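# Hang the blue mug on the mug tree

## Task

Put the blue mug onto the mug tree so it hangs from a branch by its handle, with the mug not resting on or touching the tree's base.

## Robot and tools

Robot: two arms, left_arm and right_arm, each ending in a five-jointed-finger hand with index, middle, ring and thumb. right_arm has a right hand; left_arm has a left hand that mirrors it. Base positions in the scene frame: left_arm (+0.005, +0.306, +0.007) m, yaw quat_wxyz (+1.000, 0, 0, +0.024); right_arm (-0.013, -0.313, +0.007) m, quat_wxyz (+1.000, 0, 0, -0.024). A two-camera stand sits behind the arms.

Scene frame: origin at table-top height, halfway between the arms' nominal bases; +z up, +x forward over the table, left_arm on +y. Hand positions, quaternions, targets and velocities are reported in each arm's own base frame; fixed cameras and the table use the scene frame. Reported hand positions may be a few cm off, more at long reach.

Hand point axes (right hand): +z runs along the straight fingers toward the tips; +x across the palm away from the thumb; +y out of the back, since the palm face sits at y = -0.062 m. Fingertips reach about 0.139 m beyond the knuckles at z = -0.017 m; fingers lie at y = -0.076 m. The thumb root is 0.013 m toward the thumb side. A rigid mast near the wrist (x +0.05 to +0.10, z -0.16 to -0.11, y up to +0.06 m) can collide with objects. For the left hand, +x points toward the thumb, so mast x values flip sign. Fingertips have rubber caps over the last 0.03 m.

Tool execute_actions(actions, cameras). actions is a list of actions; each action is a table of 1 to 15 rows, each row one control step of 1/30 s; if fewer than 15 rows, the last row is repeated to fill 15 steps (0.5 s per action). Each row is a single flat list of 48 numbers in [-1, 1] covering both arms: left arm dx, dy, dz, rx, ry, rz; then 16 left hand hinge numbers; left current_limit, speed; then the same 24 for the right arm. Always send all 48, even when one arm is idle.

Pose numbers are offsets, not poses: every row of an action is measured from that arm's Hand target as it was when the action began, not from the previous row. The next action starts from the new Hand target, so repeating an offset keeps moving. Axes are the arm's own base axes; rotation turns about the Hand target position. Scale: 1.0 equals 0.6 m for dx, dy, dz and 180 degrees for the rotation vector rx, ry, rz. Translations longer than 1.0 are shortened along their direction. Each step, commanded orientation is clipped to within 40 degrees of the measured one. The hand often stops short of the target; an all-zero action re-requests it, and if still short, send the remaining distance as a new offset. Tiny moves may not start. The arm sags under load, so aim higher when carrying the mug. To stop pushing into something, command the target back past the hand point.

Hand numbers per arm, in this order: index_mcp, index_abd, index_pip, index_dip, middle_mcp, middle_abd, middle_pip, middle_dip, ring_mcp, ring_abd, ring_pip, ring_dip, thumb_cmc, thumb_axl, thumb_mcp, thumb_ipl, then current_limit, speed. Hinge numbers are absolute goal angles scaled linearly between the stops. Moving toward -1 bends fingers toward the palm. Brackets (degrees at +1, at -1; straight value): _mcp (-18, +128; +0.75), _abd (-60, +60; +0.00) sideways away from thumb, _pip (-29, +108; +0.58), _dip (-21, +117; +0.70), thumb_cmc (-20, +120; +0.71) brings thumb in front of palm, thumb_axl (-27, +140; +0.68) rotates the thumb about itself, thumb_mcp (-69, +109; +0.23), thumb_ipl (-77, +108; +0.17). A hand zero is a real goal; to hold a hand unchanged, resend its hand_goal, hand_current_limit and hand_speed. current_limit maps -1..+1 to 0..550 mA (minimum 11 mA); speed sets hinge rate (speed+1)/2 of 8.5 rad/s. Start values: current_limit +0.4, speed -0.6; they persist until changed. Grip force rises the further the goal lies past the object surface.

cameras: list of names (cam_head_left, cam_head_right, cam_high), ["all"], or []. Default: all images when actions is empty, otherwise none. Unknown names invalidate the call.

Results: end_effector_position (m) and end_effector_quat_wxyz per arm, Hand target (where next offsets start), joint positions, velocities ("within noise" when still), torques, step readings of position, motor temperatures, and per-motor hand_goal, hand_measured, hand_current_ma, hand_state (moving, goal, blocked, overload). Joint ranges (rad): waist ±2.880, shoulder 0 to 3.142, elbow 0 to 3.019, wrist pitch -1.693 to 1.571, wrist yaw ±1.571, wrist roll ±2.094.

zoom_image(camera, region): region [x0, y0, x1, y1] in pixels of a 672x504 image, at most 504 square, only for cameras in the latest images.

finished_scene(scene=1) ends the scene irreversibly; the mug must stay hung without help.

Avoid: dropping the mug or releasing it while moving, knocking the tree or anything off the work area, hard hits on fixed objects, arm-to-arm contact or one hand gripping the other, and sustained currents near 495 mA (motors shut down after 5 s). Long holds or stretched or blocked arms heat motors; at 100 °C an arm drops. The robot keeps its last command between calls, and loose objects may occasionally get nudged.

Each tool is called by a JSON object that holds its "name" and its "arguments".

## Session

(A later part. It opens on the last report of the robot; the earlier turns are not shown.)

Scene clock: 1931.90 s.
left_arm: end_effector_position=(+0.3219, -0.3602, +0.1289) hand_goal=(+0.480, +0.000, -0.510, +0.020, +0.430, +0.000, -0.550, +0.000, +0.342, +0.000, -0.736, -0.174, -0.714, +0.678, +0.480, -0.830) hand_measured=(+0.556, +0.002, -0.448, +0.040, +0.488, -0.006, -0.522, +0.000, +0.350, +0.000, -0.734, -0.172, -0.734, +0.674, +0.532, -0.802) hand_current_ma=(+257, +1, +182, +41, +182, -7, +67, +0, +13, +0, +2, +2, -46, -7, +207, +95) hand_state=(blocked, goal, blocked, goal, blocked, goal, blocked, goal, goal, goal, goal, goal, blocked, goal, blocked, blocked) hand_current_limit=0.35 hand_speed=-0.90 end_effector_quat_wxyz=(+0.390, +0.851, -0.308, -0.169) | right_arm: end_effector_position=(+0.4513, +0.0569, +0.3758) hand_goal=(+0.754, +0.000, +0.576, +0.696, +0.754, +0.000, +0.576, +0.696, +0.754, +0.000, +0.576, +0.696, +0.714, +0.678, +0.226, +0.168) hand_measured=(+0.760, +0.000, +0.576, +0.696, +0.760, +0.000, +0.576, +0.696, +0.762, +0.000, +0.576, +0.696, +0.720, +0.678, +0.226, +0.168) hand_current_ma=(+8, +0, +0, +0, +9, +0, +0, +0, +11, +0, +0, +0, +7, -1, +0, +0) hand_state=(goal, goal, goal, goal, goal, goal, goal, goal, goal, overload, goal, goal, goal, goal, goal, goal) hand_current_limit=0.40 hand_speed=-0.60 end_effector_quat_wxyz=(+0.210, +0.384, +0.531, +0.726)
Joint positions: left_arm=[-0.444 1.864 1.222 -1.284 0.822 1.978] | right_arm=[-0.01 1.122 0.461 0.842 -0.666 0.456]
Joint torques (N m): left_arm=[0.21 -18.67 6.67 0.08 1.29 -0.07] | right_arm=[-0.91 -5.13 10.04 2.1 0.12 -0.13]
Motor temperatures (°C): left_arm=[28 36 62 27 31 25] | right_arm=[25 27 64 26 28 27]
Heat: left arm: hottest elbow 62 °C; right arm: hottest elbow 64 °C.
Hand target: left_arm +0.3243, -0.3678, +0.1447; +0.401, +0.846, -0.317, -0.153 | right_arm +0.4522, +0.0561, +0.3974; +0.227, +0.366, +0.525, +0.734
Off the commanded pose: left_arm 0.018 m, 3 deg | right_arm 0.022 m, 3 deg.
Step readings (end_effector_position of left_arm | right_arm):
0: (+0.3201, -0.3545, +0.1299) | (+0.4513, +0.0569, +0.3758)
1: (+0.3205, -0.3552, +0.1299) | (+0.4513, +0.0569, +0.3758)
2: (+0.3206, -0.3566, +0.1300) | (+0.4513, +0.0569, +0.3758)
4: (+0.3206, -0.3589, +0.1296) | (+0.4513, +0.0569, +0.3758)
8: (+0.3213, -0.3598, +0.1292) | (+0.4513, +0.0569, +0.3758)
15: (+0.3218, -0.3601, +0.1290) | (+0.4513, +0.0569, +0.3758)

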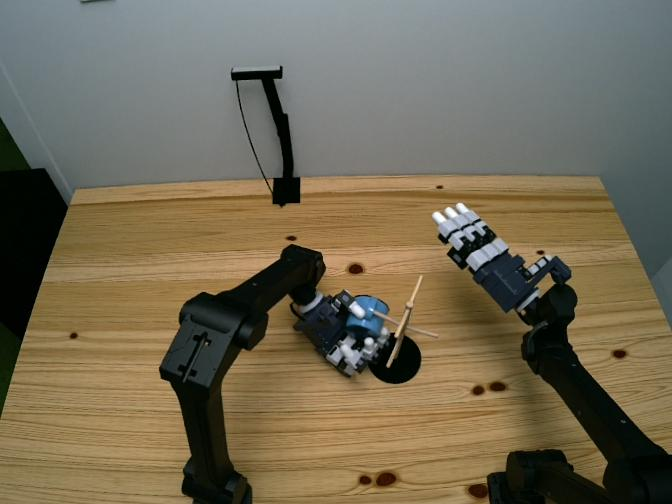

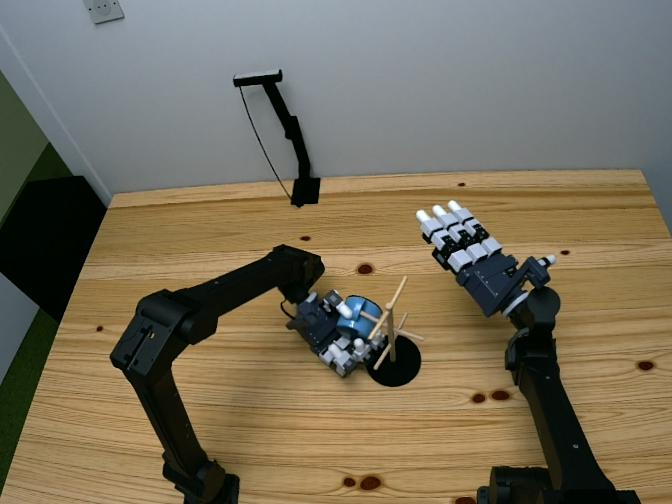

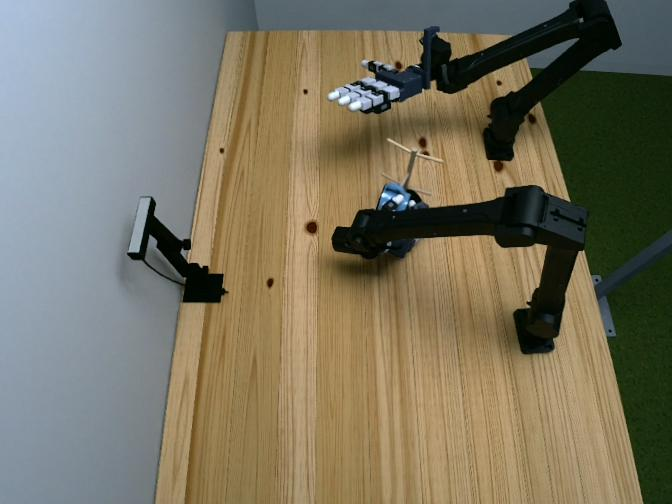

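{"name": "execute_actions", "arguments": {"actions": [[[-0.0157,-0.0142,0.0,0,0,0,0.48,0,-0.51,0.02,0.43,0,-0.55,0.0,0.342,0,-0.737,-0.174,-0.714,0.678,0.48,-0.83,0.35,-0.9,0,0,0,0,0,0,0.754,0,0.576,0.696,0.754,0,0.576,0.696,0.754,0,0.576,0.696,0.714,0.678,0.226,0.168,0.4,-0.6]]], "cameras": ["all"]}}

{"name": "zoom_image", "arguments": {"camera": "cam_head_left", "region": [330, 280, 430, 380]}}

{"name": "zoom_image", "arguments": {"camera": "cam_head_right", "region": [320, 280, 420, 380]}}

{"name": "zoom_image", "arguments": {"camera": "cam_high", "region": [370, 150, 440, 220]}}

Scene clock: 1947.47 s.
left_arm: end_effector_position=(+0.3193, -0.3676, +0.1267) hand_goal=(+0.480, +0.000, -0.510, +0.020, +0.430, +0.000, -0.550, +0.000, +0.342, +0.000, -0.736, -0.174, -0.714, +0.678, +0.480, -0.830) hand_measured=(+0.556, +0.002, -0.448, +0.040, +0.488, -0.006, -0.522, +0.000, +0.350, +0.000, -0.734, -0.172, -0.734, +0.674, +0.532, -0.802) hand_current_ma=(+257, +1, +182, +41, +182, -7, +67, +0, +13, +0, +2, +2, -46, -7, +207, +95) hand_state=(blocked, goal, blocked, goal, blocked, goal, blocked, goal, goal, goal, goal, goal, blocked, goal, blocked, blocked) hand_current_limit=0.35 hand_speed=-0.90 end_effector_quat_wxyz=(+0.391, +0.852, -0.305, -0.167) | right_arm: end_effector_position=(+0.4513, +0.0569, +0.3758) hand_goal=(+0.754, +0.000, +0.576, +0.696, +0.754, +0.000, +0.576, +0.696, +0.754, +0.000, +0.576, +0.696, +0.714, +0.678, +0.226, +0.168) hand_measured=(+0.760, +0.000, +0.576, +0.696, +0.760, +0.000, +0.576, +0.696, +0.762, +0.000, +0.576, +0.696, +0.720, +0.678, +0.226, +0.168) hand_current_ma=(+8, +0, +0, +0, +9, +0, +0, +0, +11, +0, +0, +0, +7, -1, +0, +0) hand_state=(goal, goal, goal, goal, goal, goal, goal, goal, goal, overload, goal, goal, goal, goal, goal, goal) hand_current_limit=0.40 hand_speed=-0.60 end_effector_quat_wxyz=(+0.210, +0.384, +0.531, +0.726)
Joint positions: left_arm=[-0.46 1.861 1.212 -1.252 0.83 1.943] | right_arm=[-0.01 1.122 0.461 0.842 -0.666 0.456]
Joint torques (N m): left_arm=[-0.62 -19.72 5.86 0.16 1.31 -0.1] | right_arm=[-0.85 -5.25 9.96 2.11 0.12 -0.13]
Motor temperatures (°C): left_arm=[28 37 61 27 32 25] | right_arm=[25 27 64 26 28 27]
Heat: left arm: hottest elbow 61 °C; right arm: hottest elbow 64 °C.
Hand target: left_arm +0.3148, -0.3763, +0.1446; +0.401, +0.846, -0.317, -0.153 | right_arm +0.4522, +0.0561, +0.3974; +0.227, +0.366, +0.525, +0.734
Off the commanded pose: left_arm 0.020 m, 3 deg | right_arm 0.022 m, 3 deg.
Step readings (end_effector_position of left_arm | right_arm):
0: (+0.3219, -0.3602, +0.1289) | (+0.4513, +0.0569, +0.3758)
1: (+0.3212, -0.3612, +0.1289) | (+0.4513, +0.0569, +0.3758)
2: (+0.3207, -0.3629, +0.1284) | (+0.4513, +0.0569, +0.3758)
4: (+0.3191, -0.3653, +0.1268) | (+0.4513, +0.0569, +0.3758)
8: (+0.3188, -0.3673, +0.1268) | (+0.4513, +0.0569, +0.3758)
15: (+0.3192, -0.3675, +0.1267) | (+0.4513, +0.0569, +0.3758)

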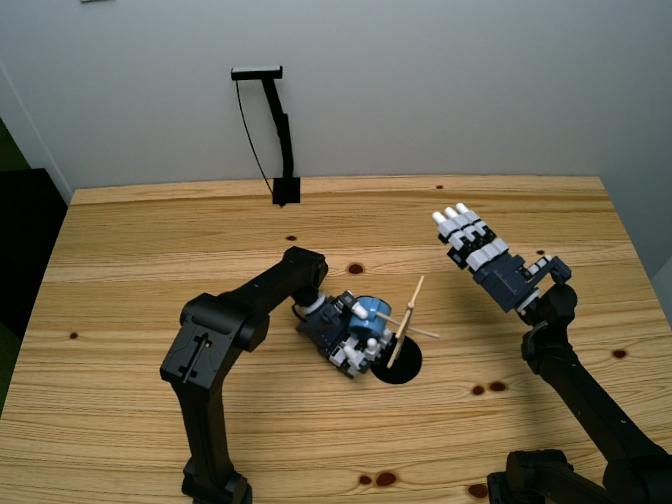

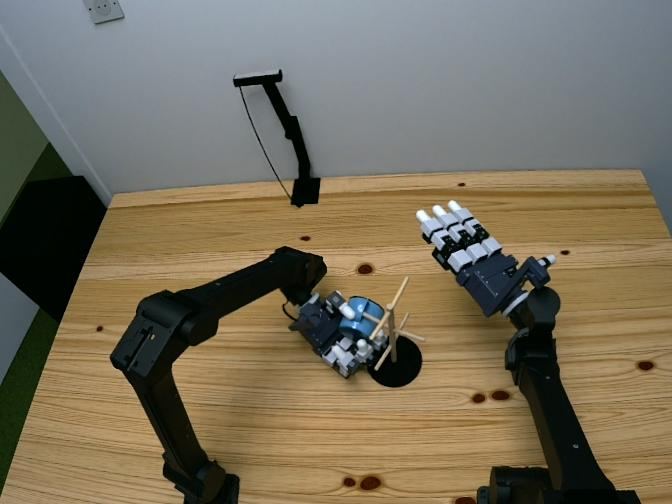

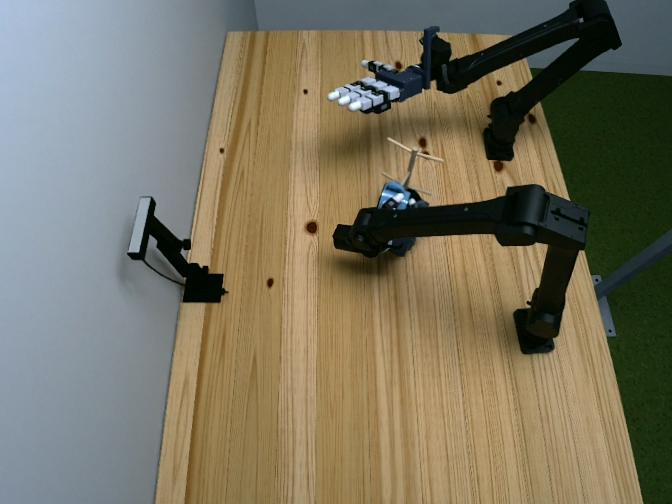

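Scaled by 5.040 from the camera's 672x504 image, which has a finer 960x720 frame.

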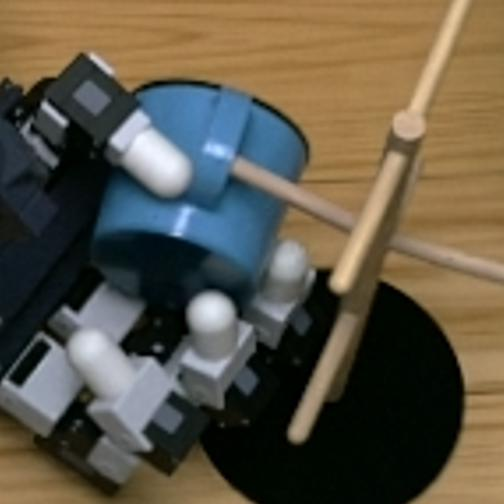

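Scaled by 5.040 from the camera's 672x504 image, which has a finer 960x720 frame.

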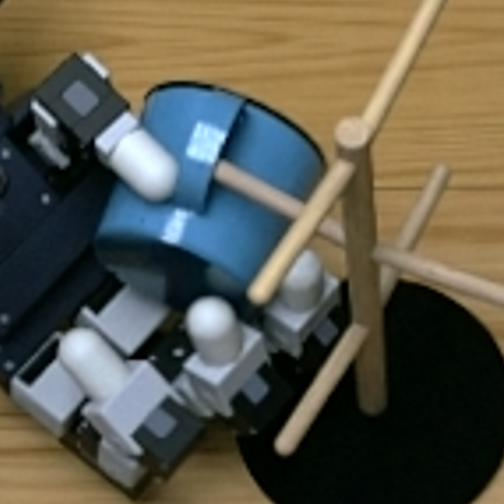

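Scaled by 7.200 from the camera's 672x504 image, which has a finer 960x720 frame.

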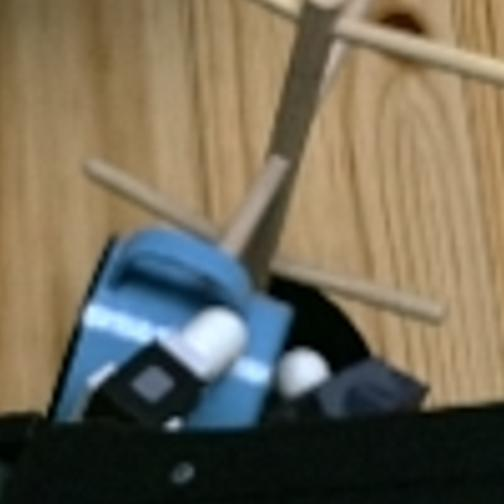

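{"name": "execute_actions", "arguments": {"actions": [[[0.0,0.0,0.0133,0,0,0,0.48,0,-0.51,0.02,0.43,0,-0.55,0.0,0.342,0,-0.737,-0.174,-0.714,0.678,0.48,-0.83,0.35,-0.9,0,0,0,0,0,0,0.754,0,0.576,0.696,0.754,0,0.576,0.696,0.754,0,0.576,0.696,0.714,0.678,0.226,0.168,0.4,-0.6]]], "cameras": ["all"]}}

{"name": "zoom_image", "arguments": {"camera": "cam_head_left", "region": [330, 280, 430, 380]}}

{"name": "zoom_image", "arguments": {"camera": "cam_head_right", "region": [320, 280, 420, 380]}}

{"name": "zoom_image", "arguments": {"camera": "cam_high", "region": [370, 150, 440, 220]}}

Scene clock: 1997.60 s.
left_arm: end_effector_position=(+0.3181, -0.3688, +0.1301) hand_goal=(+0.480, +0.000, -0.510, +0.020, +0.430, +0.000, -0.550, +0.000, +0.342, +0.000, -0.736, -0.174, -0.714, +0.678, +0.480, -0.830) hand_measured=(+0.556, +0.002, -0.448, +0.040, +0.488, -0.006, -0.522, +0.000, +0.350, +0.000, -0.734, -0.172, -0.734, +0.674, +0.532, -0.802) hand_current_ma=(+257, +1, +182, +41, +182, -7, +67, +0, +13, +0, +2, +2, -46, -7, +207, +95) hand_state=(blocked, goal, blocked, goal, blocked, goal, blocked, goal, goal, goal, goal, goal, blocked, goal, blocked, blocked) hand_current_limit=0.35 hand_speed=-0.90 end_effector_quat_wxyz=(+0.391, +0.852, -0.307, -0.165) | right_arm: end_effector_position=(+0.4513, +0.0569, +0.3758) hand_goal=(+0.754, +0.000, +0.576, +0.696, +0.754, +0.000, +0.576, +0.696, +0.754, +0.000, +0.576, +0.696, +0.714, +0.678, +0.226, +0.168) hand_measured=(+0.760, +0.000, +0.576, +0.696, +0.760, +0.000, +0.576, +0.696, +0.762, +0.000, +0.576, +0.696, +0.720, +0.678, +0.226, +0.168) hand_current_ma=(+8, +0, +0, +0, +9, +0, +0, +0, +11, +0, +0, +0, +7, -1, +0, +0) hand_state=(goal, goal, goal, goal, goal, goal, goal, goal, goal, overload, goal, goal, goal, goal, goal, goal) hand_current_limit=0.40 hand_speed=-0.60 end_effector_quat_wxyz=(+0.210, +0.384, +0.531, +0.726)
Joint positions: left_arm=[-0.464 1.853 1.212 -1.252 0.83 1.942] | right_arm=[-0.01 1.122 0.461 0.842 -0.666 0.456]
Joint torques (N m): left_arm=[-0.32 -19.96 6.41 -0.57 1.32 -0.07] | right_arm=[-0.85 -5.19 10.04 2.1 0.13 -0.16]
Motor temperatures (°C): left_arm=[28 36 57 27 33 25] | right_arm=[25 27 64 26 28 27]
Heat: left arm: hottest elbow 57 °C; right arm: hottest elbow 64 °C.
Hand target: left_arm +0.3148, -0.3763, +0.1527; +0.401, +0.846, -0.317, -0.153 | right_arm +0.4522, +0.0561, +0.3974; +0.227, +0.366, +0.525, +0.734
Off the commanded pose: left_arm 0.024 m, 2 deg | right_arm 0.022 m, 3 deg.
Step readings (end_effector_position of left_arm | right_arm):
0: (+0.3193, -0.3676, +0.1267) | (+0.4513, +0.0569, +0.3758)
1: (+0.3193, -0.3676, +0.1270) | (+0.4513, +0.0569, +0.3758)
2: (+0.3191, -0.3677, +0.1274) | (+0.4513, +0.0569, +0.3758)
4: (+0.3190, -0.3681, +0.1281) | (+0.4513, +0.0569, +0.3758)
8: (+0.3183, -0.3687, +0.1298) | (+0.4513, +0.0569, +0.3758)
15: (+0.3181, -0.3688, +0.1301) | (+0.4513, +0.0569, +0.3758)

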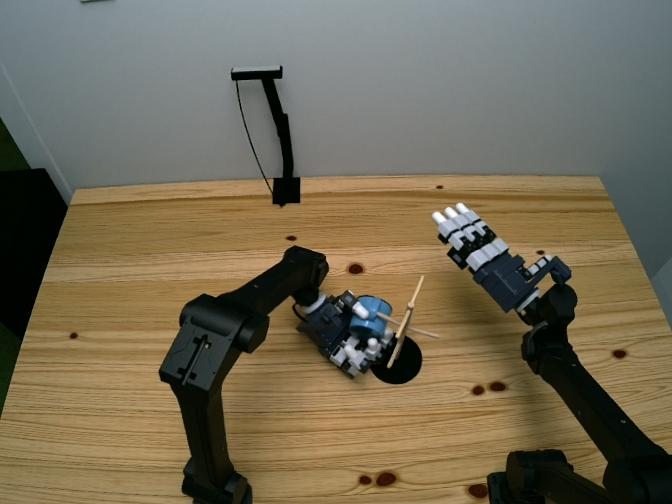

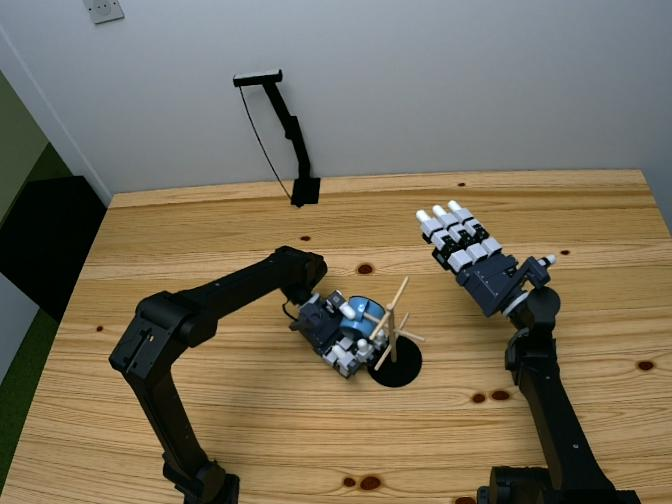

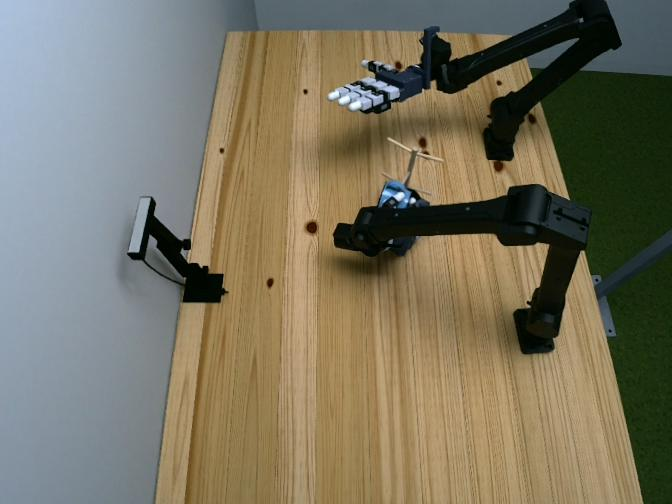

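Scaled by 5.040 from the camera's 672x504 image, which has a finer 960x720 frame.

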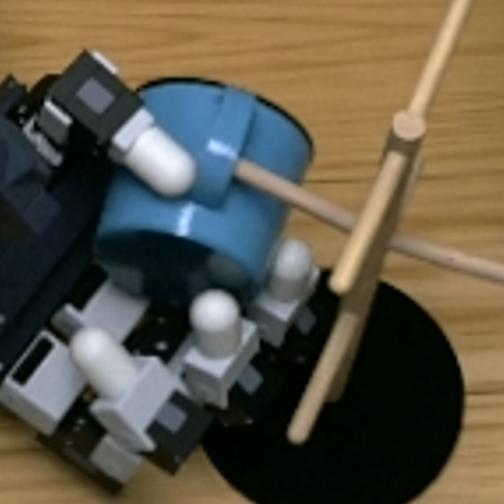

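Scaled by 5.040 from the camera's 672x504 image, which has a finer 960x720 frame.

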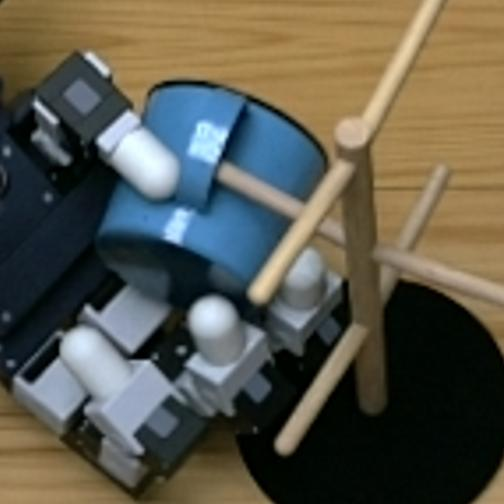

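Scaled by 7.200 from the camera's 672x504 image, which has a finer 960x720 frame.

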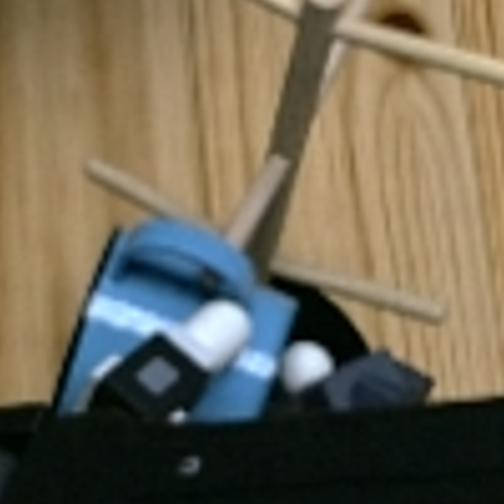

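{"name": "execute_actions", "arguments": {"actions": [[[-0.02,-0.016,0.0033,0,0,0,0.48,0,-0.51,0.02,0.43,0,-0.55,0.0,0.342,0,-0.737,-0.174,-0.714,0.678,0.48,-0.83,0.35,-0.9,0,0,0,0,0,0,0.754,0,0.576,0.696,0.754,0,0.576,0.696,0.754,0,0.576,0.696,0.714,0.678,0.226,0.168,0.4,-0.6]]], "cameras": ["all"]}}

{"name": "zoom_image", "arguments": {"camera": "cam_head_left", "region": [330, 280, 430, 380]}}

{"name": "zoom_image", "arguments": {"camera": "cam_high", "region": [370, 150, 440, 220]}}

Scene clock: 2011.40 s.
left_arm: end_effector_position=(+0.3061, -0.3782, +0.1352) hand_goal=(+0.480, +0.000, -0.510, +0.020, +0.430, +0.000, -0.550, +0.000, +0.342, +0.000, -0.736, -0.174, -0.714, +0.678, +0.480, -0.830) hand_measured=(+0.556, +0.002, -0.448, +0.040, +0.488, -0.006, -0.522, +0.000, +0.350, +0.000, -0.734, -0.172, -0.734, +0.674, +0.532, -0.802) hand_current_ma=(+257, +2, +182, +41, +182, -7, +67, +0, +13, +0, +2, +2, -45, -7, +207, +95) hand_state=(blocked, goal, blocked, goal, blocked, goal, blocked, goal, goal, goal, goal, goal, blocked, goal, blocked, blocked) hand_current_limit=0.35 hand_speed=-0.90 end_effector_quat_wxyz=(+0.389, +0.853, -0.305, -0.169) | right_arm: end_effector_position=(+0.4513, +0.0569, +0.3758) hand_goal=(+0.754, +0.000, +0.576, +0.696, +0.754, +0.000, +0.576, +0.696, +0.754, +0.000, +0.576, +0.696, +0.714, +0.678, +0.226, +0.168) hand_measured=(+0.760, +0.000, +0.576, +0.696, +0.760, +0.000, +0.576, +0.696, +0.762, +0.000, +0.576, +0.696, +0.720, +0.678, +0.226, +0.168) hand_current_ma=(+8, +0, +0, +0, +9, +0, +0, +0, +11, +0, +0, +0, +7, -1, +0, +0) hand_state=(goal, goal, goal, goal, goal, goal, goal, goal, goal, overload, goal, goal, goal, goal, goal, goal) hand_current_limit=0.40 hand_speed=-0.60 end_effector_quat_wxyz=(+0.210, +0.384, +0.531, +0.726)
Joint positions: left_arm=[-0.493 1.827 1.193 -1.235 0.836 1.899] | right_arm=[-0.01 1.122 0.461 0.842 -0.666 0.456]
Joint torques (N m): left_arm=[-0.32 -19.37 6.13 0.18 1.39 -0.07] | right_arm=[-0.79 -5.25 9.96 2.09 0.12 -0.15]
Motor temperatures (°C): left_arm=[28 35 57 27 34 25] | right_arm=[25 27 64 26 28 27]
Heat: left arm: hottest elbow 57 °C; right arm: hottest elbow 64 °C.
Hand target: left_arm +0.3028, -0.3860, +0.1547; +0.401, +0.846, -0.317, -0.153 | right_arm +0.4522, +0.0561, +0.3974; +0.227, +0.366, +0.525, +0.734
Off the commanded pose: left_arm 0.021 m, 3 deg | right_arm 0.022 m, 3 deg.
Step readings (end_effector_position of left_arm | right_arm):
0: (+0.3181, -0.3688, +0.1301) | (+0.4513, +0.0569, +0.3758)
1: (+0.3178, -0.3693, +0.1301) | (+0.4513, +0.0569, +0.3758)
2: (+0.3168, -0.3698, +0.1300) | (+0.4513, +0.0569, +0.3758)
4: (+0.3135, -0.3714, +0.1315) | (+0.4513, +0.0569, +0.3758)
8: (+0.3075, -0.3761, +0.1348) | (+0.4513, +0.0569, +0.3758)
15: (+0.3061, -0.3782, +0.1352) | (+0.4513, +0.0569, +0.3758)

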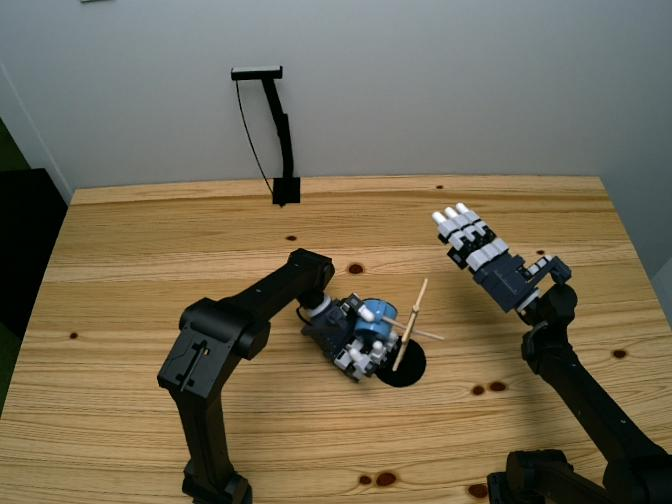

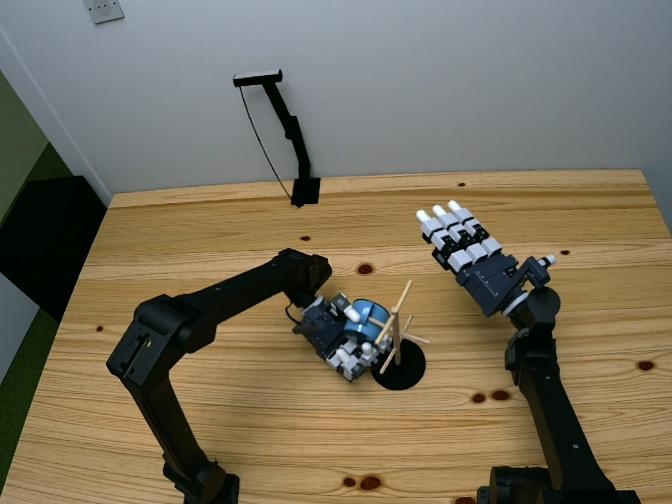

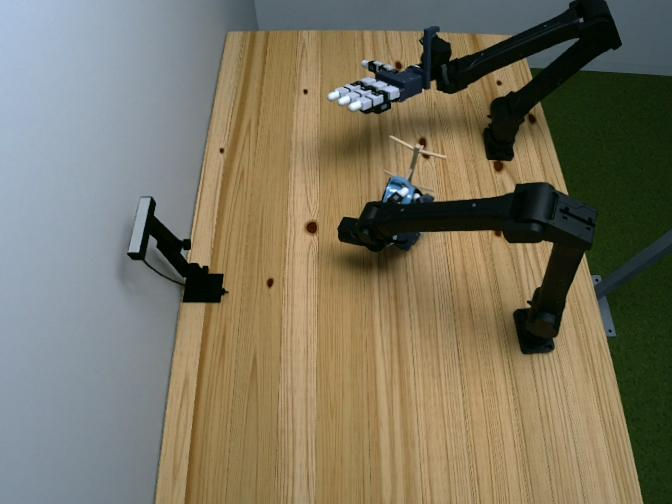

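Scaled by 5.040 from the camera's 672x504 image, which has a finer 960x720 frame.

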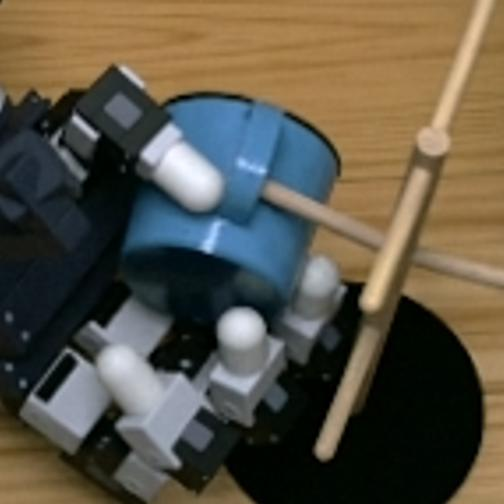

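Scaled by 7.200 from the camera's 672x504 image, which has a finer 960x720 frame.

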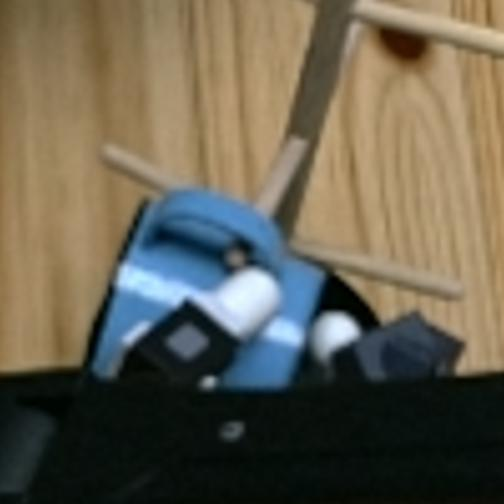

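{"name": "execute_actions", "arguments": {"actions": [[[-0.0113,0.0102,0.0,0,0,0,0.48,0,-0.51,0.02,0.43,0,-0.55,0.0,0.342,0,-0.737,-0.174,-0.714,0.678,0.48,-0.83,0.35,-0.9,0,0,0,0,0,0,0.754,0,0.576,0.696,0.754,0,0.576,0.696,0.754,0,0.576,0.696,0.714,0.678,0.226,0.168,0.4,-0.6]]], "cameras": ["all"]}}

{"name": "zoom_image", "arguments": {"camera": "cam_head_left", "region": [330, 280, 430, 380]}}

{"name": "zoom_image", "arguments": {"camera": "cam_high", "region": [370, 150, 440, 220]}}

Scene clock: 2022.33 s.
left_arm: end_effector_position=(+0.2975, -0.3736, +0.1336) hand_goal=(+0.480, +0.000, -0.510, +0.020, +0.430, +0.000, -0.550, +0.000, +0.342, +0.000, -0.736, -0.174, -0.714, +0.678, +0.480, -0.830) hand_measured=(+0.556, +0.006, -0.448, +0.040, +0.488, -0.006, -0.522, +0.000, +0.350, +0.000, -0.734, -0.172, -0.734, +0.674, +0.532, -0.802) hand_current_ma=(+257, +6, +182, +41, +182, -7, +67, +0, +13, +0, +2, +2, -45, -7, +207, +95) hand_state=(blocked, goal, blocked, goal, blocked, goal, blocked, goal, goal, goal, goal, goal, blocked, goal, blocked, blocked) hand_current_limit=0.35 hand_speed=-0.90 end_effector_quat_wxyz=(+0.388, +0.853, -0.303, -0.173) | right_arm: end_effector_position=(+0.4513, +0.0569, +0.3758) hand_goal=(+0.754, +0.000, +0.576, +0.696, +0.754, +0.000, +0.576, +0.696, +0.754, +0.000, +0.576, +0.696, +0.714, +0.678, +0.226, +0.168) hand_measured=(+0.760, +0.000, +0.576, +0.696, +0.760, +0.000, +0.576, +0.696, +0.762, +0.000, +0.576, +0.696, +0.720, +0.678, +0.226, +0.168) hand_current_ma=(+8, +0, +0, +0, +9, +0, +0, +0, +11, +0, +0, +0, +7, -1, +0, +0) hand_state=(goal, goal, goal, goal, goal, goal, goal, goal, goal, overload, goal, goal, goal, goal, goal, goal) hand_current_limit=0.40 hand_speed=-0.60 end_effector_quat_wxyz=(+0.210, +0.384, +0.531, +0.726)
Joint positions: left_arm=[-0.493 1.811 1.162 -1.229 0.836 1.897] | right_arm=[-0.01 1.122 0.461 0.842 -0.666 0.456]
Joint torques (N m): left_arm=[0.09 -19.31 6.24 0.1 1.33 0.01] | right_arm=[-0.56 -5.3 10.09 2.11 0.14 -0.14]
Motor temperatures (°C): left_arm=[28 36 58 27 34 25] | right_arm=[25 27 65 26 28 27]
Heat: left arm: hottest elbow 58 °C; right arm: hottest elbow 65 °C.
Hand target: left_arm +0.2960, -0.3798, +0.1546; +0.401, +0.846, -0.317, -0.153 | right_arm +0.4522, +0.0561, +0.3974; +0.227, +0.366, +0.525, +0.734
Off the commanded pose: left_arm 0.022 m, 3 deg | right_arm 0.022 m, 3 deg.
Step readings (end_effector_position of left_arm | right_arm):
0: (+0.3061, -0.3782, +0.1352) | (+0.4513, +0.0569, +0.3758)
1: (+0.3057, -0.3780, +0.1348) | (+0.4513, +0.0569, +0.3758)
2: (+0.3042, -0.3772, +0.1345) | (+0.4513, +0.0569, +0.3758)
4: (+0.3008, -0.3753, +0.1342) | (+0.4513, +0.0569, +0.3758)
8: (+0.2975, -0.3736, +0.1336) | (+0.4513, +0.0569, +0.3758)
15: (+0.2975, -0.3736, +0.1336) | (+0.4513, +0.0569, +0.3758)

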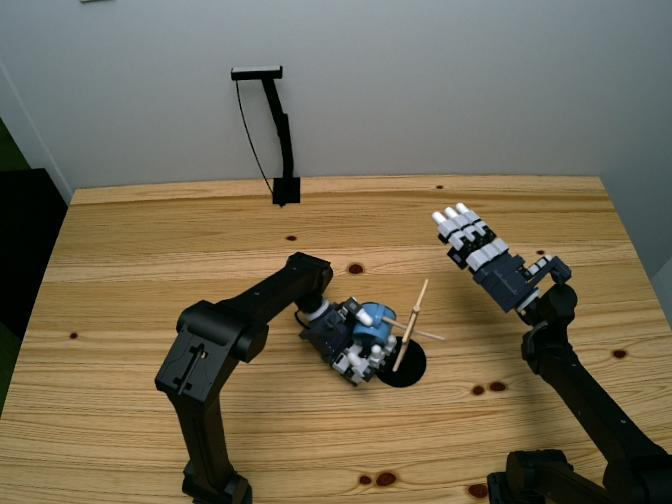

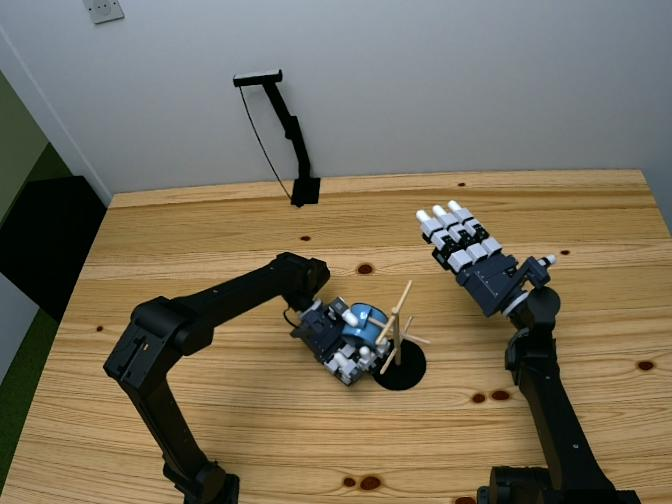

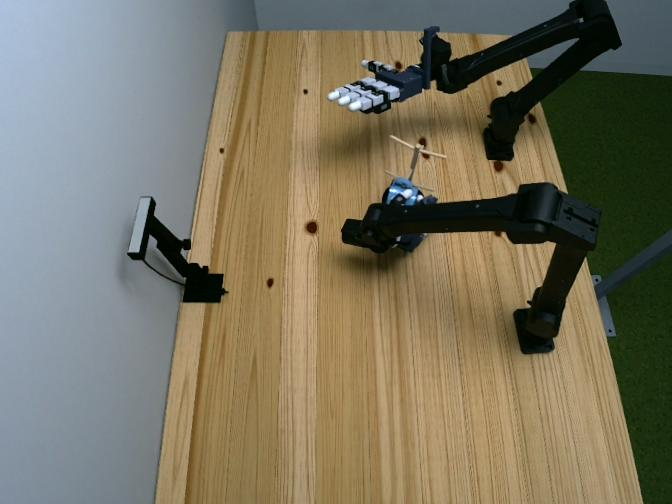

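Scaled by 5.040 from the camera's 672x504 image, which has a finer 960x720 frame.

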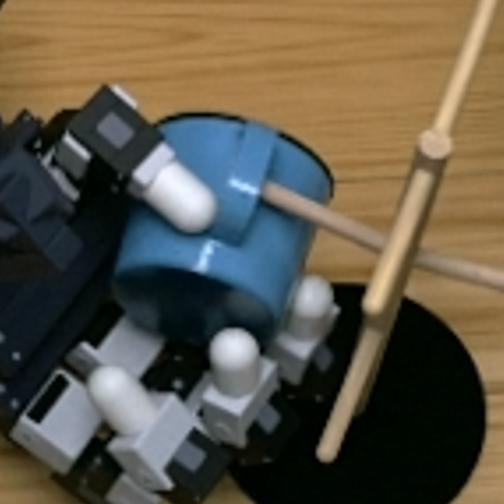

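Scaled by 7.200 from the camera's 672x504 image, which has a finer 960x720 frame.

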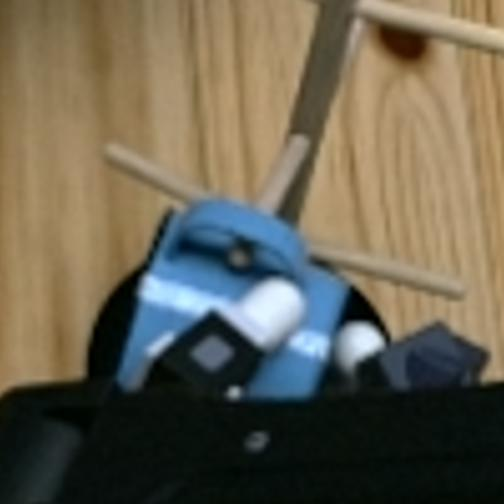

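{"name": "execute_actions", "arguments": {"actions": [[[-0.0128,-0.0158,0.0,0,0,0,0.48,0,-0.51,0.02,0.43,0,-0.55,0.0,0.342,0,-0.737,-0.174,-0.714,0.678,0.48,-0.83,0.35,-0.9,0,0,0,0,0,0,0.754,0,0.576,0.696,0.754,0,0.576,0.696,0.754,0,0.576,0.696,0.714,0.678,0.226,0.168,0.4,-0.6]]], "cameras": ["all"]}}

{"name": "zoom_image", "arguments": {"camera": "cam_head_left", "region": [330, 280, 430, 380]}}

{"name": "zoom_image", "arguments": {"camera": "cam_high", "region": [370, 150, 440, 220]}}

Scene clock: 2032.20 s.
left_arm: end_effector_position=(+0.2885, -0.3829, +0.1337) hand_goal=(+0.480, +0.000, -0.510, +0.020, +0.430, +0.000, -0.550, +0.000, +0.342, +0.000, -0.736, -0.174, -0.714, +0.678, +0.480, -0.830) hand_measured=(+0.556, +0.000, -0.448, +0.040, +0.488, -0.006, -0.522, +0.000, +0.350, +0.000, -0.734, -0.172, -0.734, +0.674, +0.532, -0.802) hand_current_ma=(+257, +0, +180, +40, +182, -7, +67, +0, +13, +0, +2, +2, -45, -7, +207, +95) hand_state=(blocked, goal, blocked, goal, blocked, goal, blocked, goal, goal, goal, goal, goal, blocked, goal, blocked, blocked) hand_current_limit=0.35 hand_speed=-0.90 end_effector_quat_wxyz=(+0.388, +0.852, -0.306, -0.172) | right_arm: end_effector_position=(+0.4513, +0.0569, +0.3758) hand_goal=(+0.754, +0.000, +0.576, +0.696, +0.754, +0.000, +0.576, +0.696, +0.754, +0.000, +0.576, +0.696, +0.714, +0.678, +0.226, +0.168) hand_measured=(+0.760, +0.000, +0.576, +0.696, +0.760, +0.000, +0.576, +0.696, +0.762, +0.000, +0.576, +0.696, +0.720, +0.678, +0.226, +0.168) hand_current_ma=(+8, +0, +0, +0, +9, +0, +0, +0, +11, +0, +0, +0, +7, -1, +0, +0) hand_state=(goal, goal, goal, goal, goal, goal, goal, goal, goal, overload, goal, goal, goal, goal, goal, goal) hand_current_limit=0.40 hand_speed=-0.60 end_effector_quat_wxyz=(+0.210, +0.384, +0.531, +0.726)
Joint positions: left_arm=[-0.521 1.801 1.149 -1.199 0.842 1.866] | right_arm=[-0.01 1.122 0.461 0.842 -0.666 0.456]
Joint torques (N m): left_arm=[0.21 -19.08 6.34 0.29 1.37 -0.09] | right_arm=[-0.67 -5.19 10.02 2.14 0.12 -0.15]
Motor temperatures (°C): left_arm=[28 37 57 27 34 25] | right_arm=[25 27 65 26 28 27]
Heat: left arm: hottest elbow 57 °C; right arm: hottest elbow 65 °C.
Hand target: left_arm +0.2884, -0.3893, +0.1546; +0.401, +0.846, -0.317, -0.153 | right_arm +0.4522, +0.0561, +0.3974; +0.227, +0.366, +0.525, +0.734
Off the commanded pose: left_arm 0.022 m, 3 deg | right_arm 0.022 m, 3 deg.
Step readings (end_effector_position of left_arm | right_arm):
0: (+0.2975, -0.3736, +0.1336) | (+0.4513, +0.0569, +0.3758)
1: (+0.2973, -0.3741, +0.1336) | (+0.4513, +0.0569, +0.3758)
2: (+0.2968, -0.3750, +0.1332) | (+0.4513, +0.0569, +0.3758)
4: (+0.2949, -0.3764, +0.1334) | (+0.4513, +0.0569, +0.3758)
8: (+0.2898, -0.3806, +0.1338) | (+0.4513, +0.0569, +0.3758)
15: (+0.2884, -0.3828, +0.1338) | (+0.4513, +0.0569, +0.3758)

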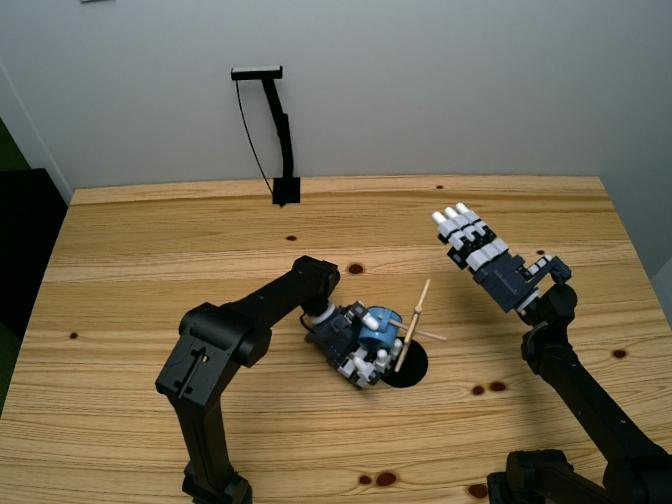

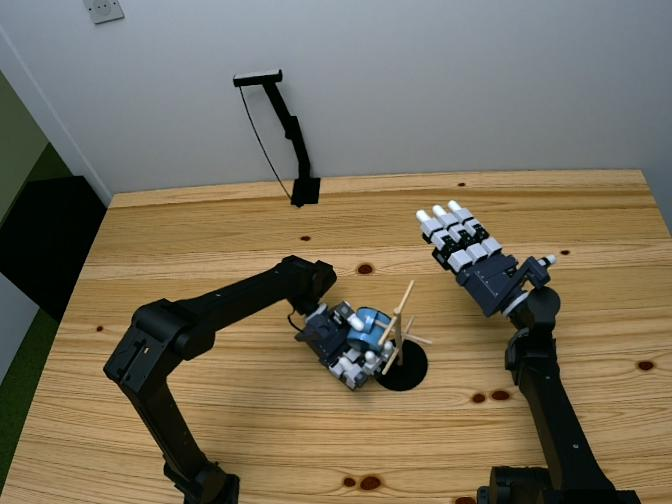

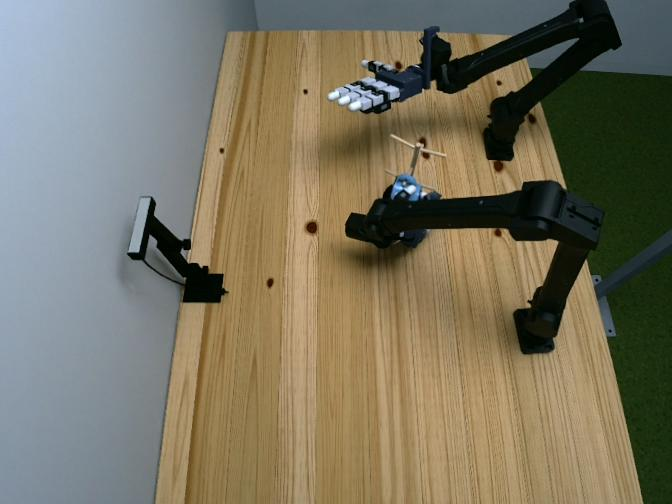

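Scaled by 5.040 from the camera's 672x504 image, which has a finer 960x720 frame.

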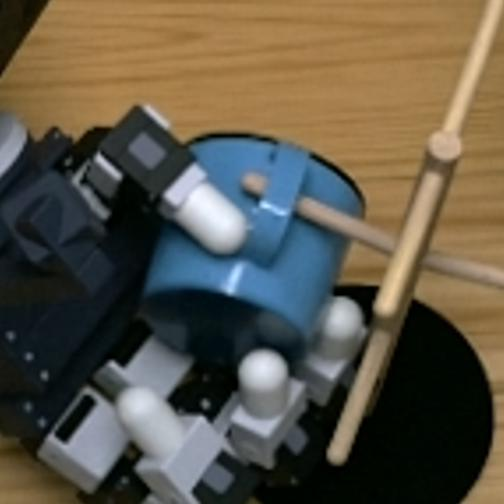

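Scaled by 7.200 from the camera's 672x504 image, which has a finer 960x720 frame.

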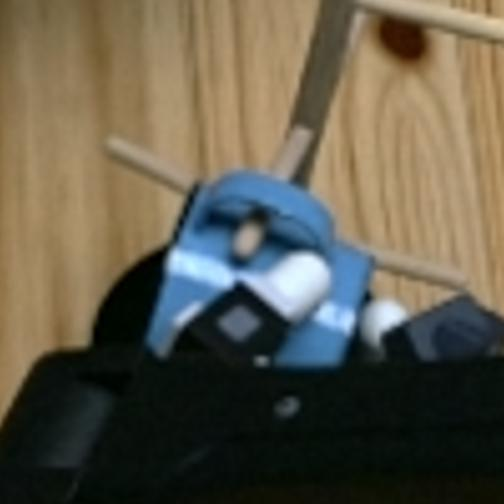

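{"name": "execute_actions", "arguments": {"actions": [[[0.0,0.0,-0.01,0,0,0,0.48,0,-0.51,0.02,0.43,0,-0.55,0.0,0.342,0,-0.737,-0.174,-0.714,0.678,0.48,-0.83,0.35,-0.9,0,0,0,0,0,0,0.754,0,0.576,0.696,0.754,0,0.576,0.696,0.754,0,0.576,0.696,0.714,0.678,0.226,0.168,0.4,-0.6]]], "cameras": ["cam_head_left", "cam_high"]}}

{"name": "zoom_image", "arguments": {"camera": "cam_head_left", "region": [330, 280, 430, 380]}}

{"name": "zoom_image", "arguments": {"camera": "cam_high", "region": [370, 150, 440, 220]}}

Scene clock: 2042.27 s.
left_arm: end_effector_position=(+0.2880, -0.3827, +0.1327) hand_goal=(+0.480, +0.000, -0.510, +0.020, +0.430, +0.000, -0.550, +0.000, +0.342, +0.000, -0.736, -0.174, -0.714, +0.678, +0.480, -0.830) hand_measured=(+0.556, +0.000, -0.448, +0.040, +0.488, -0.006, -0.522, +0.000, +0.350, +0.000, -0.734, -0.172, -0.734, +0.674, +0.532, -0.802) hand_current_ma=(+257, -1, +180, +40, +182, -7, +67, +0, +13, +0, +2, +2, -45, -7, +207, +95) hand_state=(blocked, goal, blocked, goal, blocked, goal, blocked, goal, goal, goal, goal, goal, blocked, goal, blocked, blocked) hand_current_limit=0.35 hand_speed=-0.90 end_effector_quat_wxyz=(+0.390, +0.851, -0.310, -0.168) | right_arm: end_effector_position=(+0.4513, +0.0569, +0.3758) hand_goal=(+0.754, +0.000, +0.576, +0.696, +0.754, +0.000, +0.576, +0.696, +0.754, +0.000, +0.576, +0.696, +0.714, +0.678, +0.226, +0.168) hand_measured=(+0.760, +0.000, +0.576, +0.696, +0.760, +0.000, +0.576, +0.696, +0.762, +0.000, +0.576, +0.696, +0.720, +0.678, +0.226, +0.168) hand_current_ma=(+8, +0, +0, +0, +9, +0, +0, +0, +11, +0, +0, +0, +7, -1, +0, +0) hand_state=(goal, goal, goal, goal, goal, goal, goal, goal, goal, overload, goal, goal, goal, goal, goal, goal) hand_current_limit=0.40 hand_speed=-0.60 end_effector_quat_wxyz=(+0.210, +0.384, +0.531, +0.726)
Joint positions: left_arm=[-0.521 1.801 1.145 -1.189 0.844 1.873] | right_arm=[-0.01 1.122 0.461 0.842 -0.666 0.456]
Joint torques (N m): left_arm=[0.15 -18.26 6.2 0.46 1.28 -0.09] | right_arm=[-0.85 -5.19 10.06 2.09 0.14 -0.15]
Motor temperatures (°C): left_arm=[28 36 57 27 35 25] | right_arm=[25 27 65 26 28 27]
Heat: left arm: hottest elbow 57 °C; right arm: hottest elbow 65 °C.
Hand target: left_arm +0.2883, -0.3893, +0.1486; +0.401, +0.846, -0.317, -0.153 | right_arm +0.4522, +0.0561, +0.3974; +0.227, +0.366, +0.525, +0.734
Off the commanded pose: left_arm 0.017 m, 2 deg | right_arm 0.022 m, 3 deg.
Step readings (end_effector_position of left_arm | right_arm):
0: (+0.2885, -0.3829, +0.1337) | (+0.4513, +0.0569, +0.3758)
1: (+0.2885, -0.3829, +0.1336) | (+0.4513, +0.0569, +0.3758)
2: (+0.2885, -0.3829, +0.1331) | (+0.4513, +0.0569, +0.3758)
4: (+0.2882, -0.3828, +0.1330) | (+0.4513, +0.0569, +0.3758)
8: (+0.2880, -0.3827, +0.1327) | (+0.4513, +0.0569, +0.3758)
15: (+0.2880, -0.3827, +0.1327) | (+0.4513, +0.0569, +0.3758)
Images, in order (width x height): cam_head_left 672x504, cam_high 672x504.

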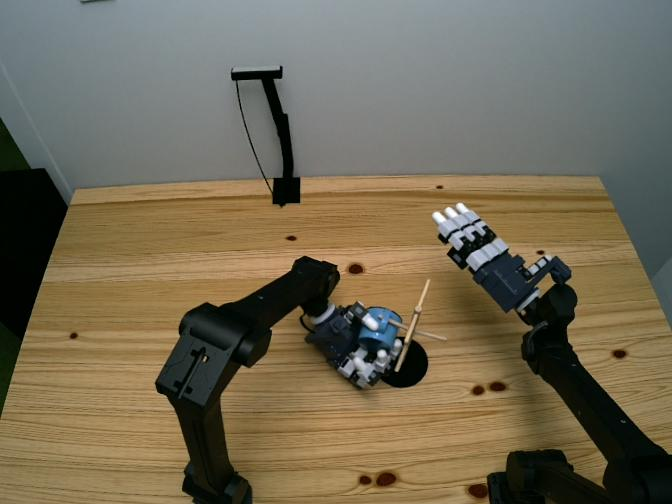

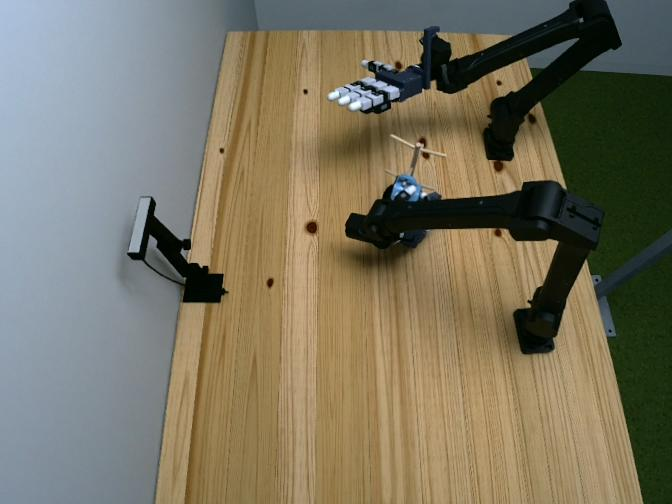

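Scaled by 5.040 from the camera's 672x504 image, which has a finer 960x720 frame.

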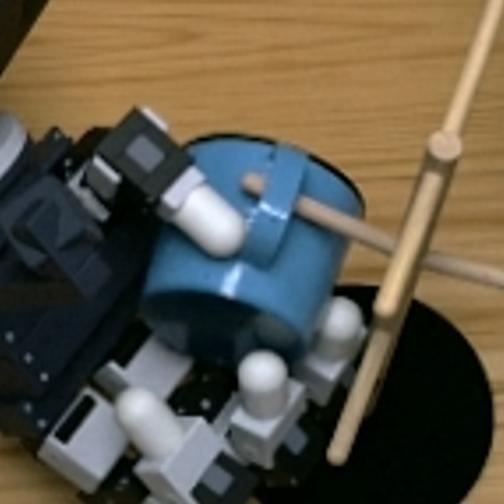

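Scaled by 7.200 from the camera's 672x504 image, which has a finer 960x720 frame.

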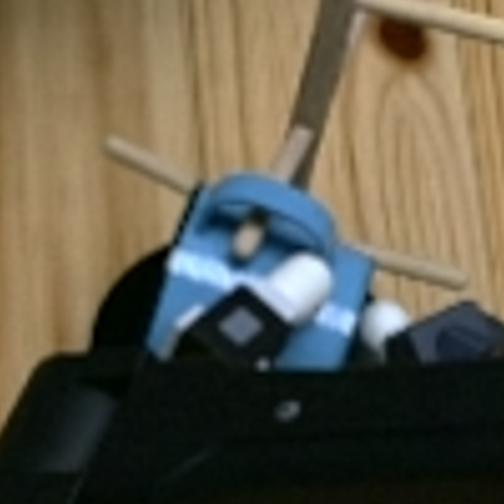

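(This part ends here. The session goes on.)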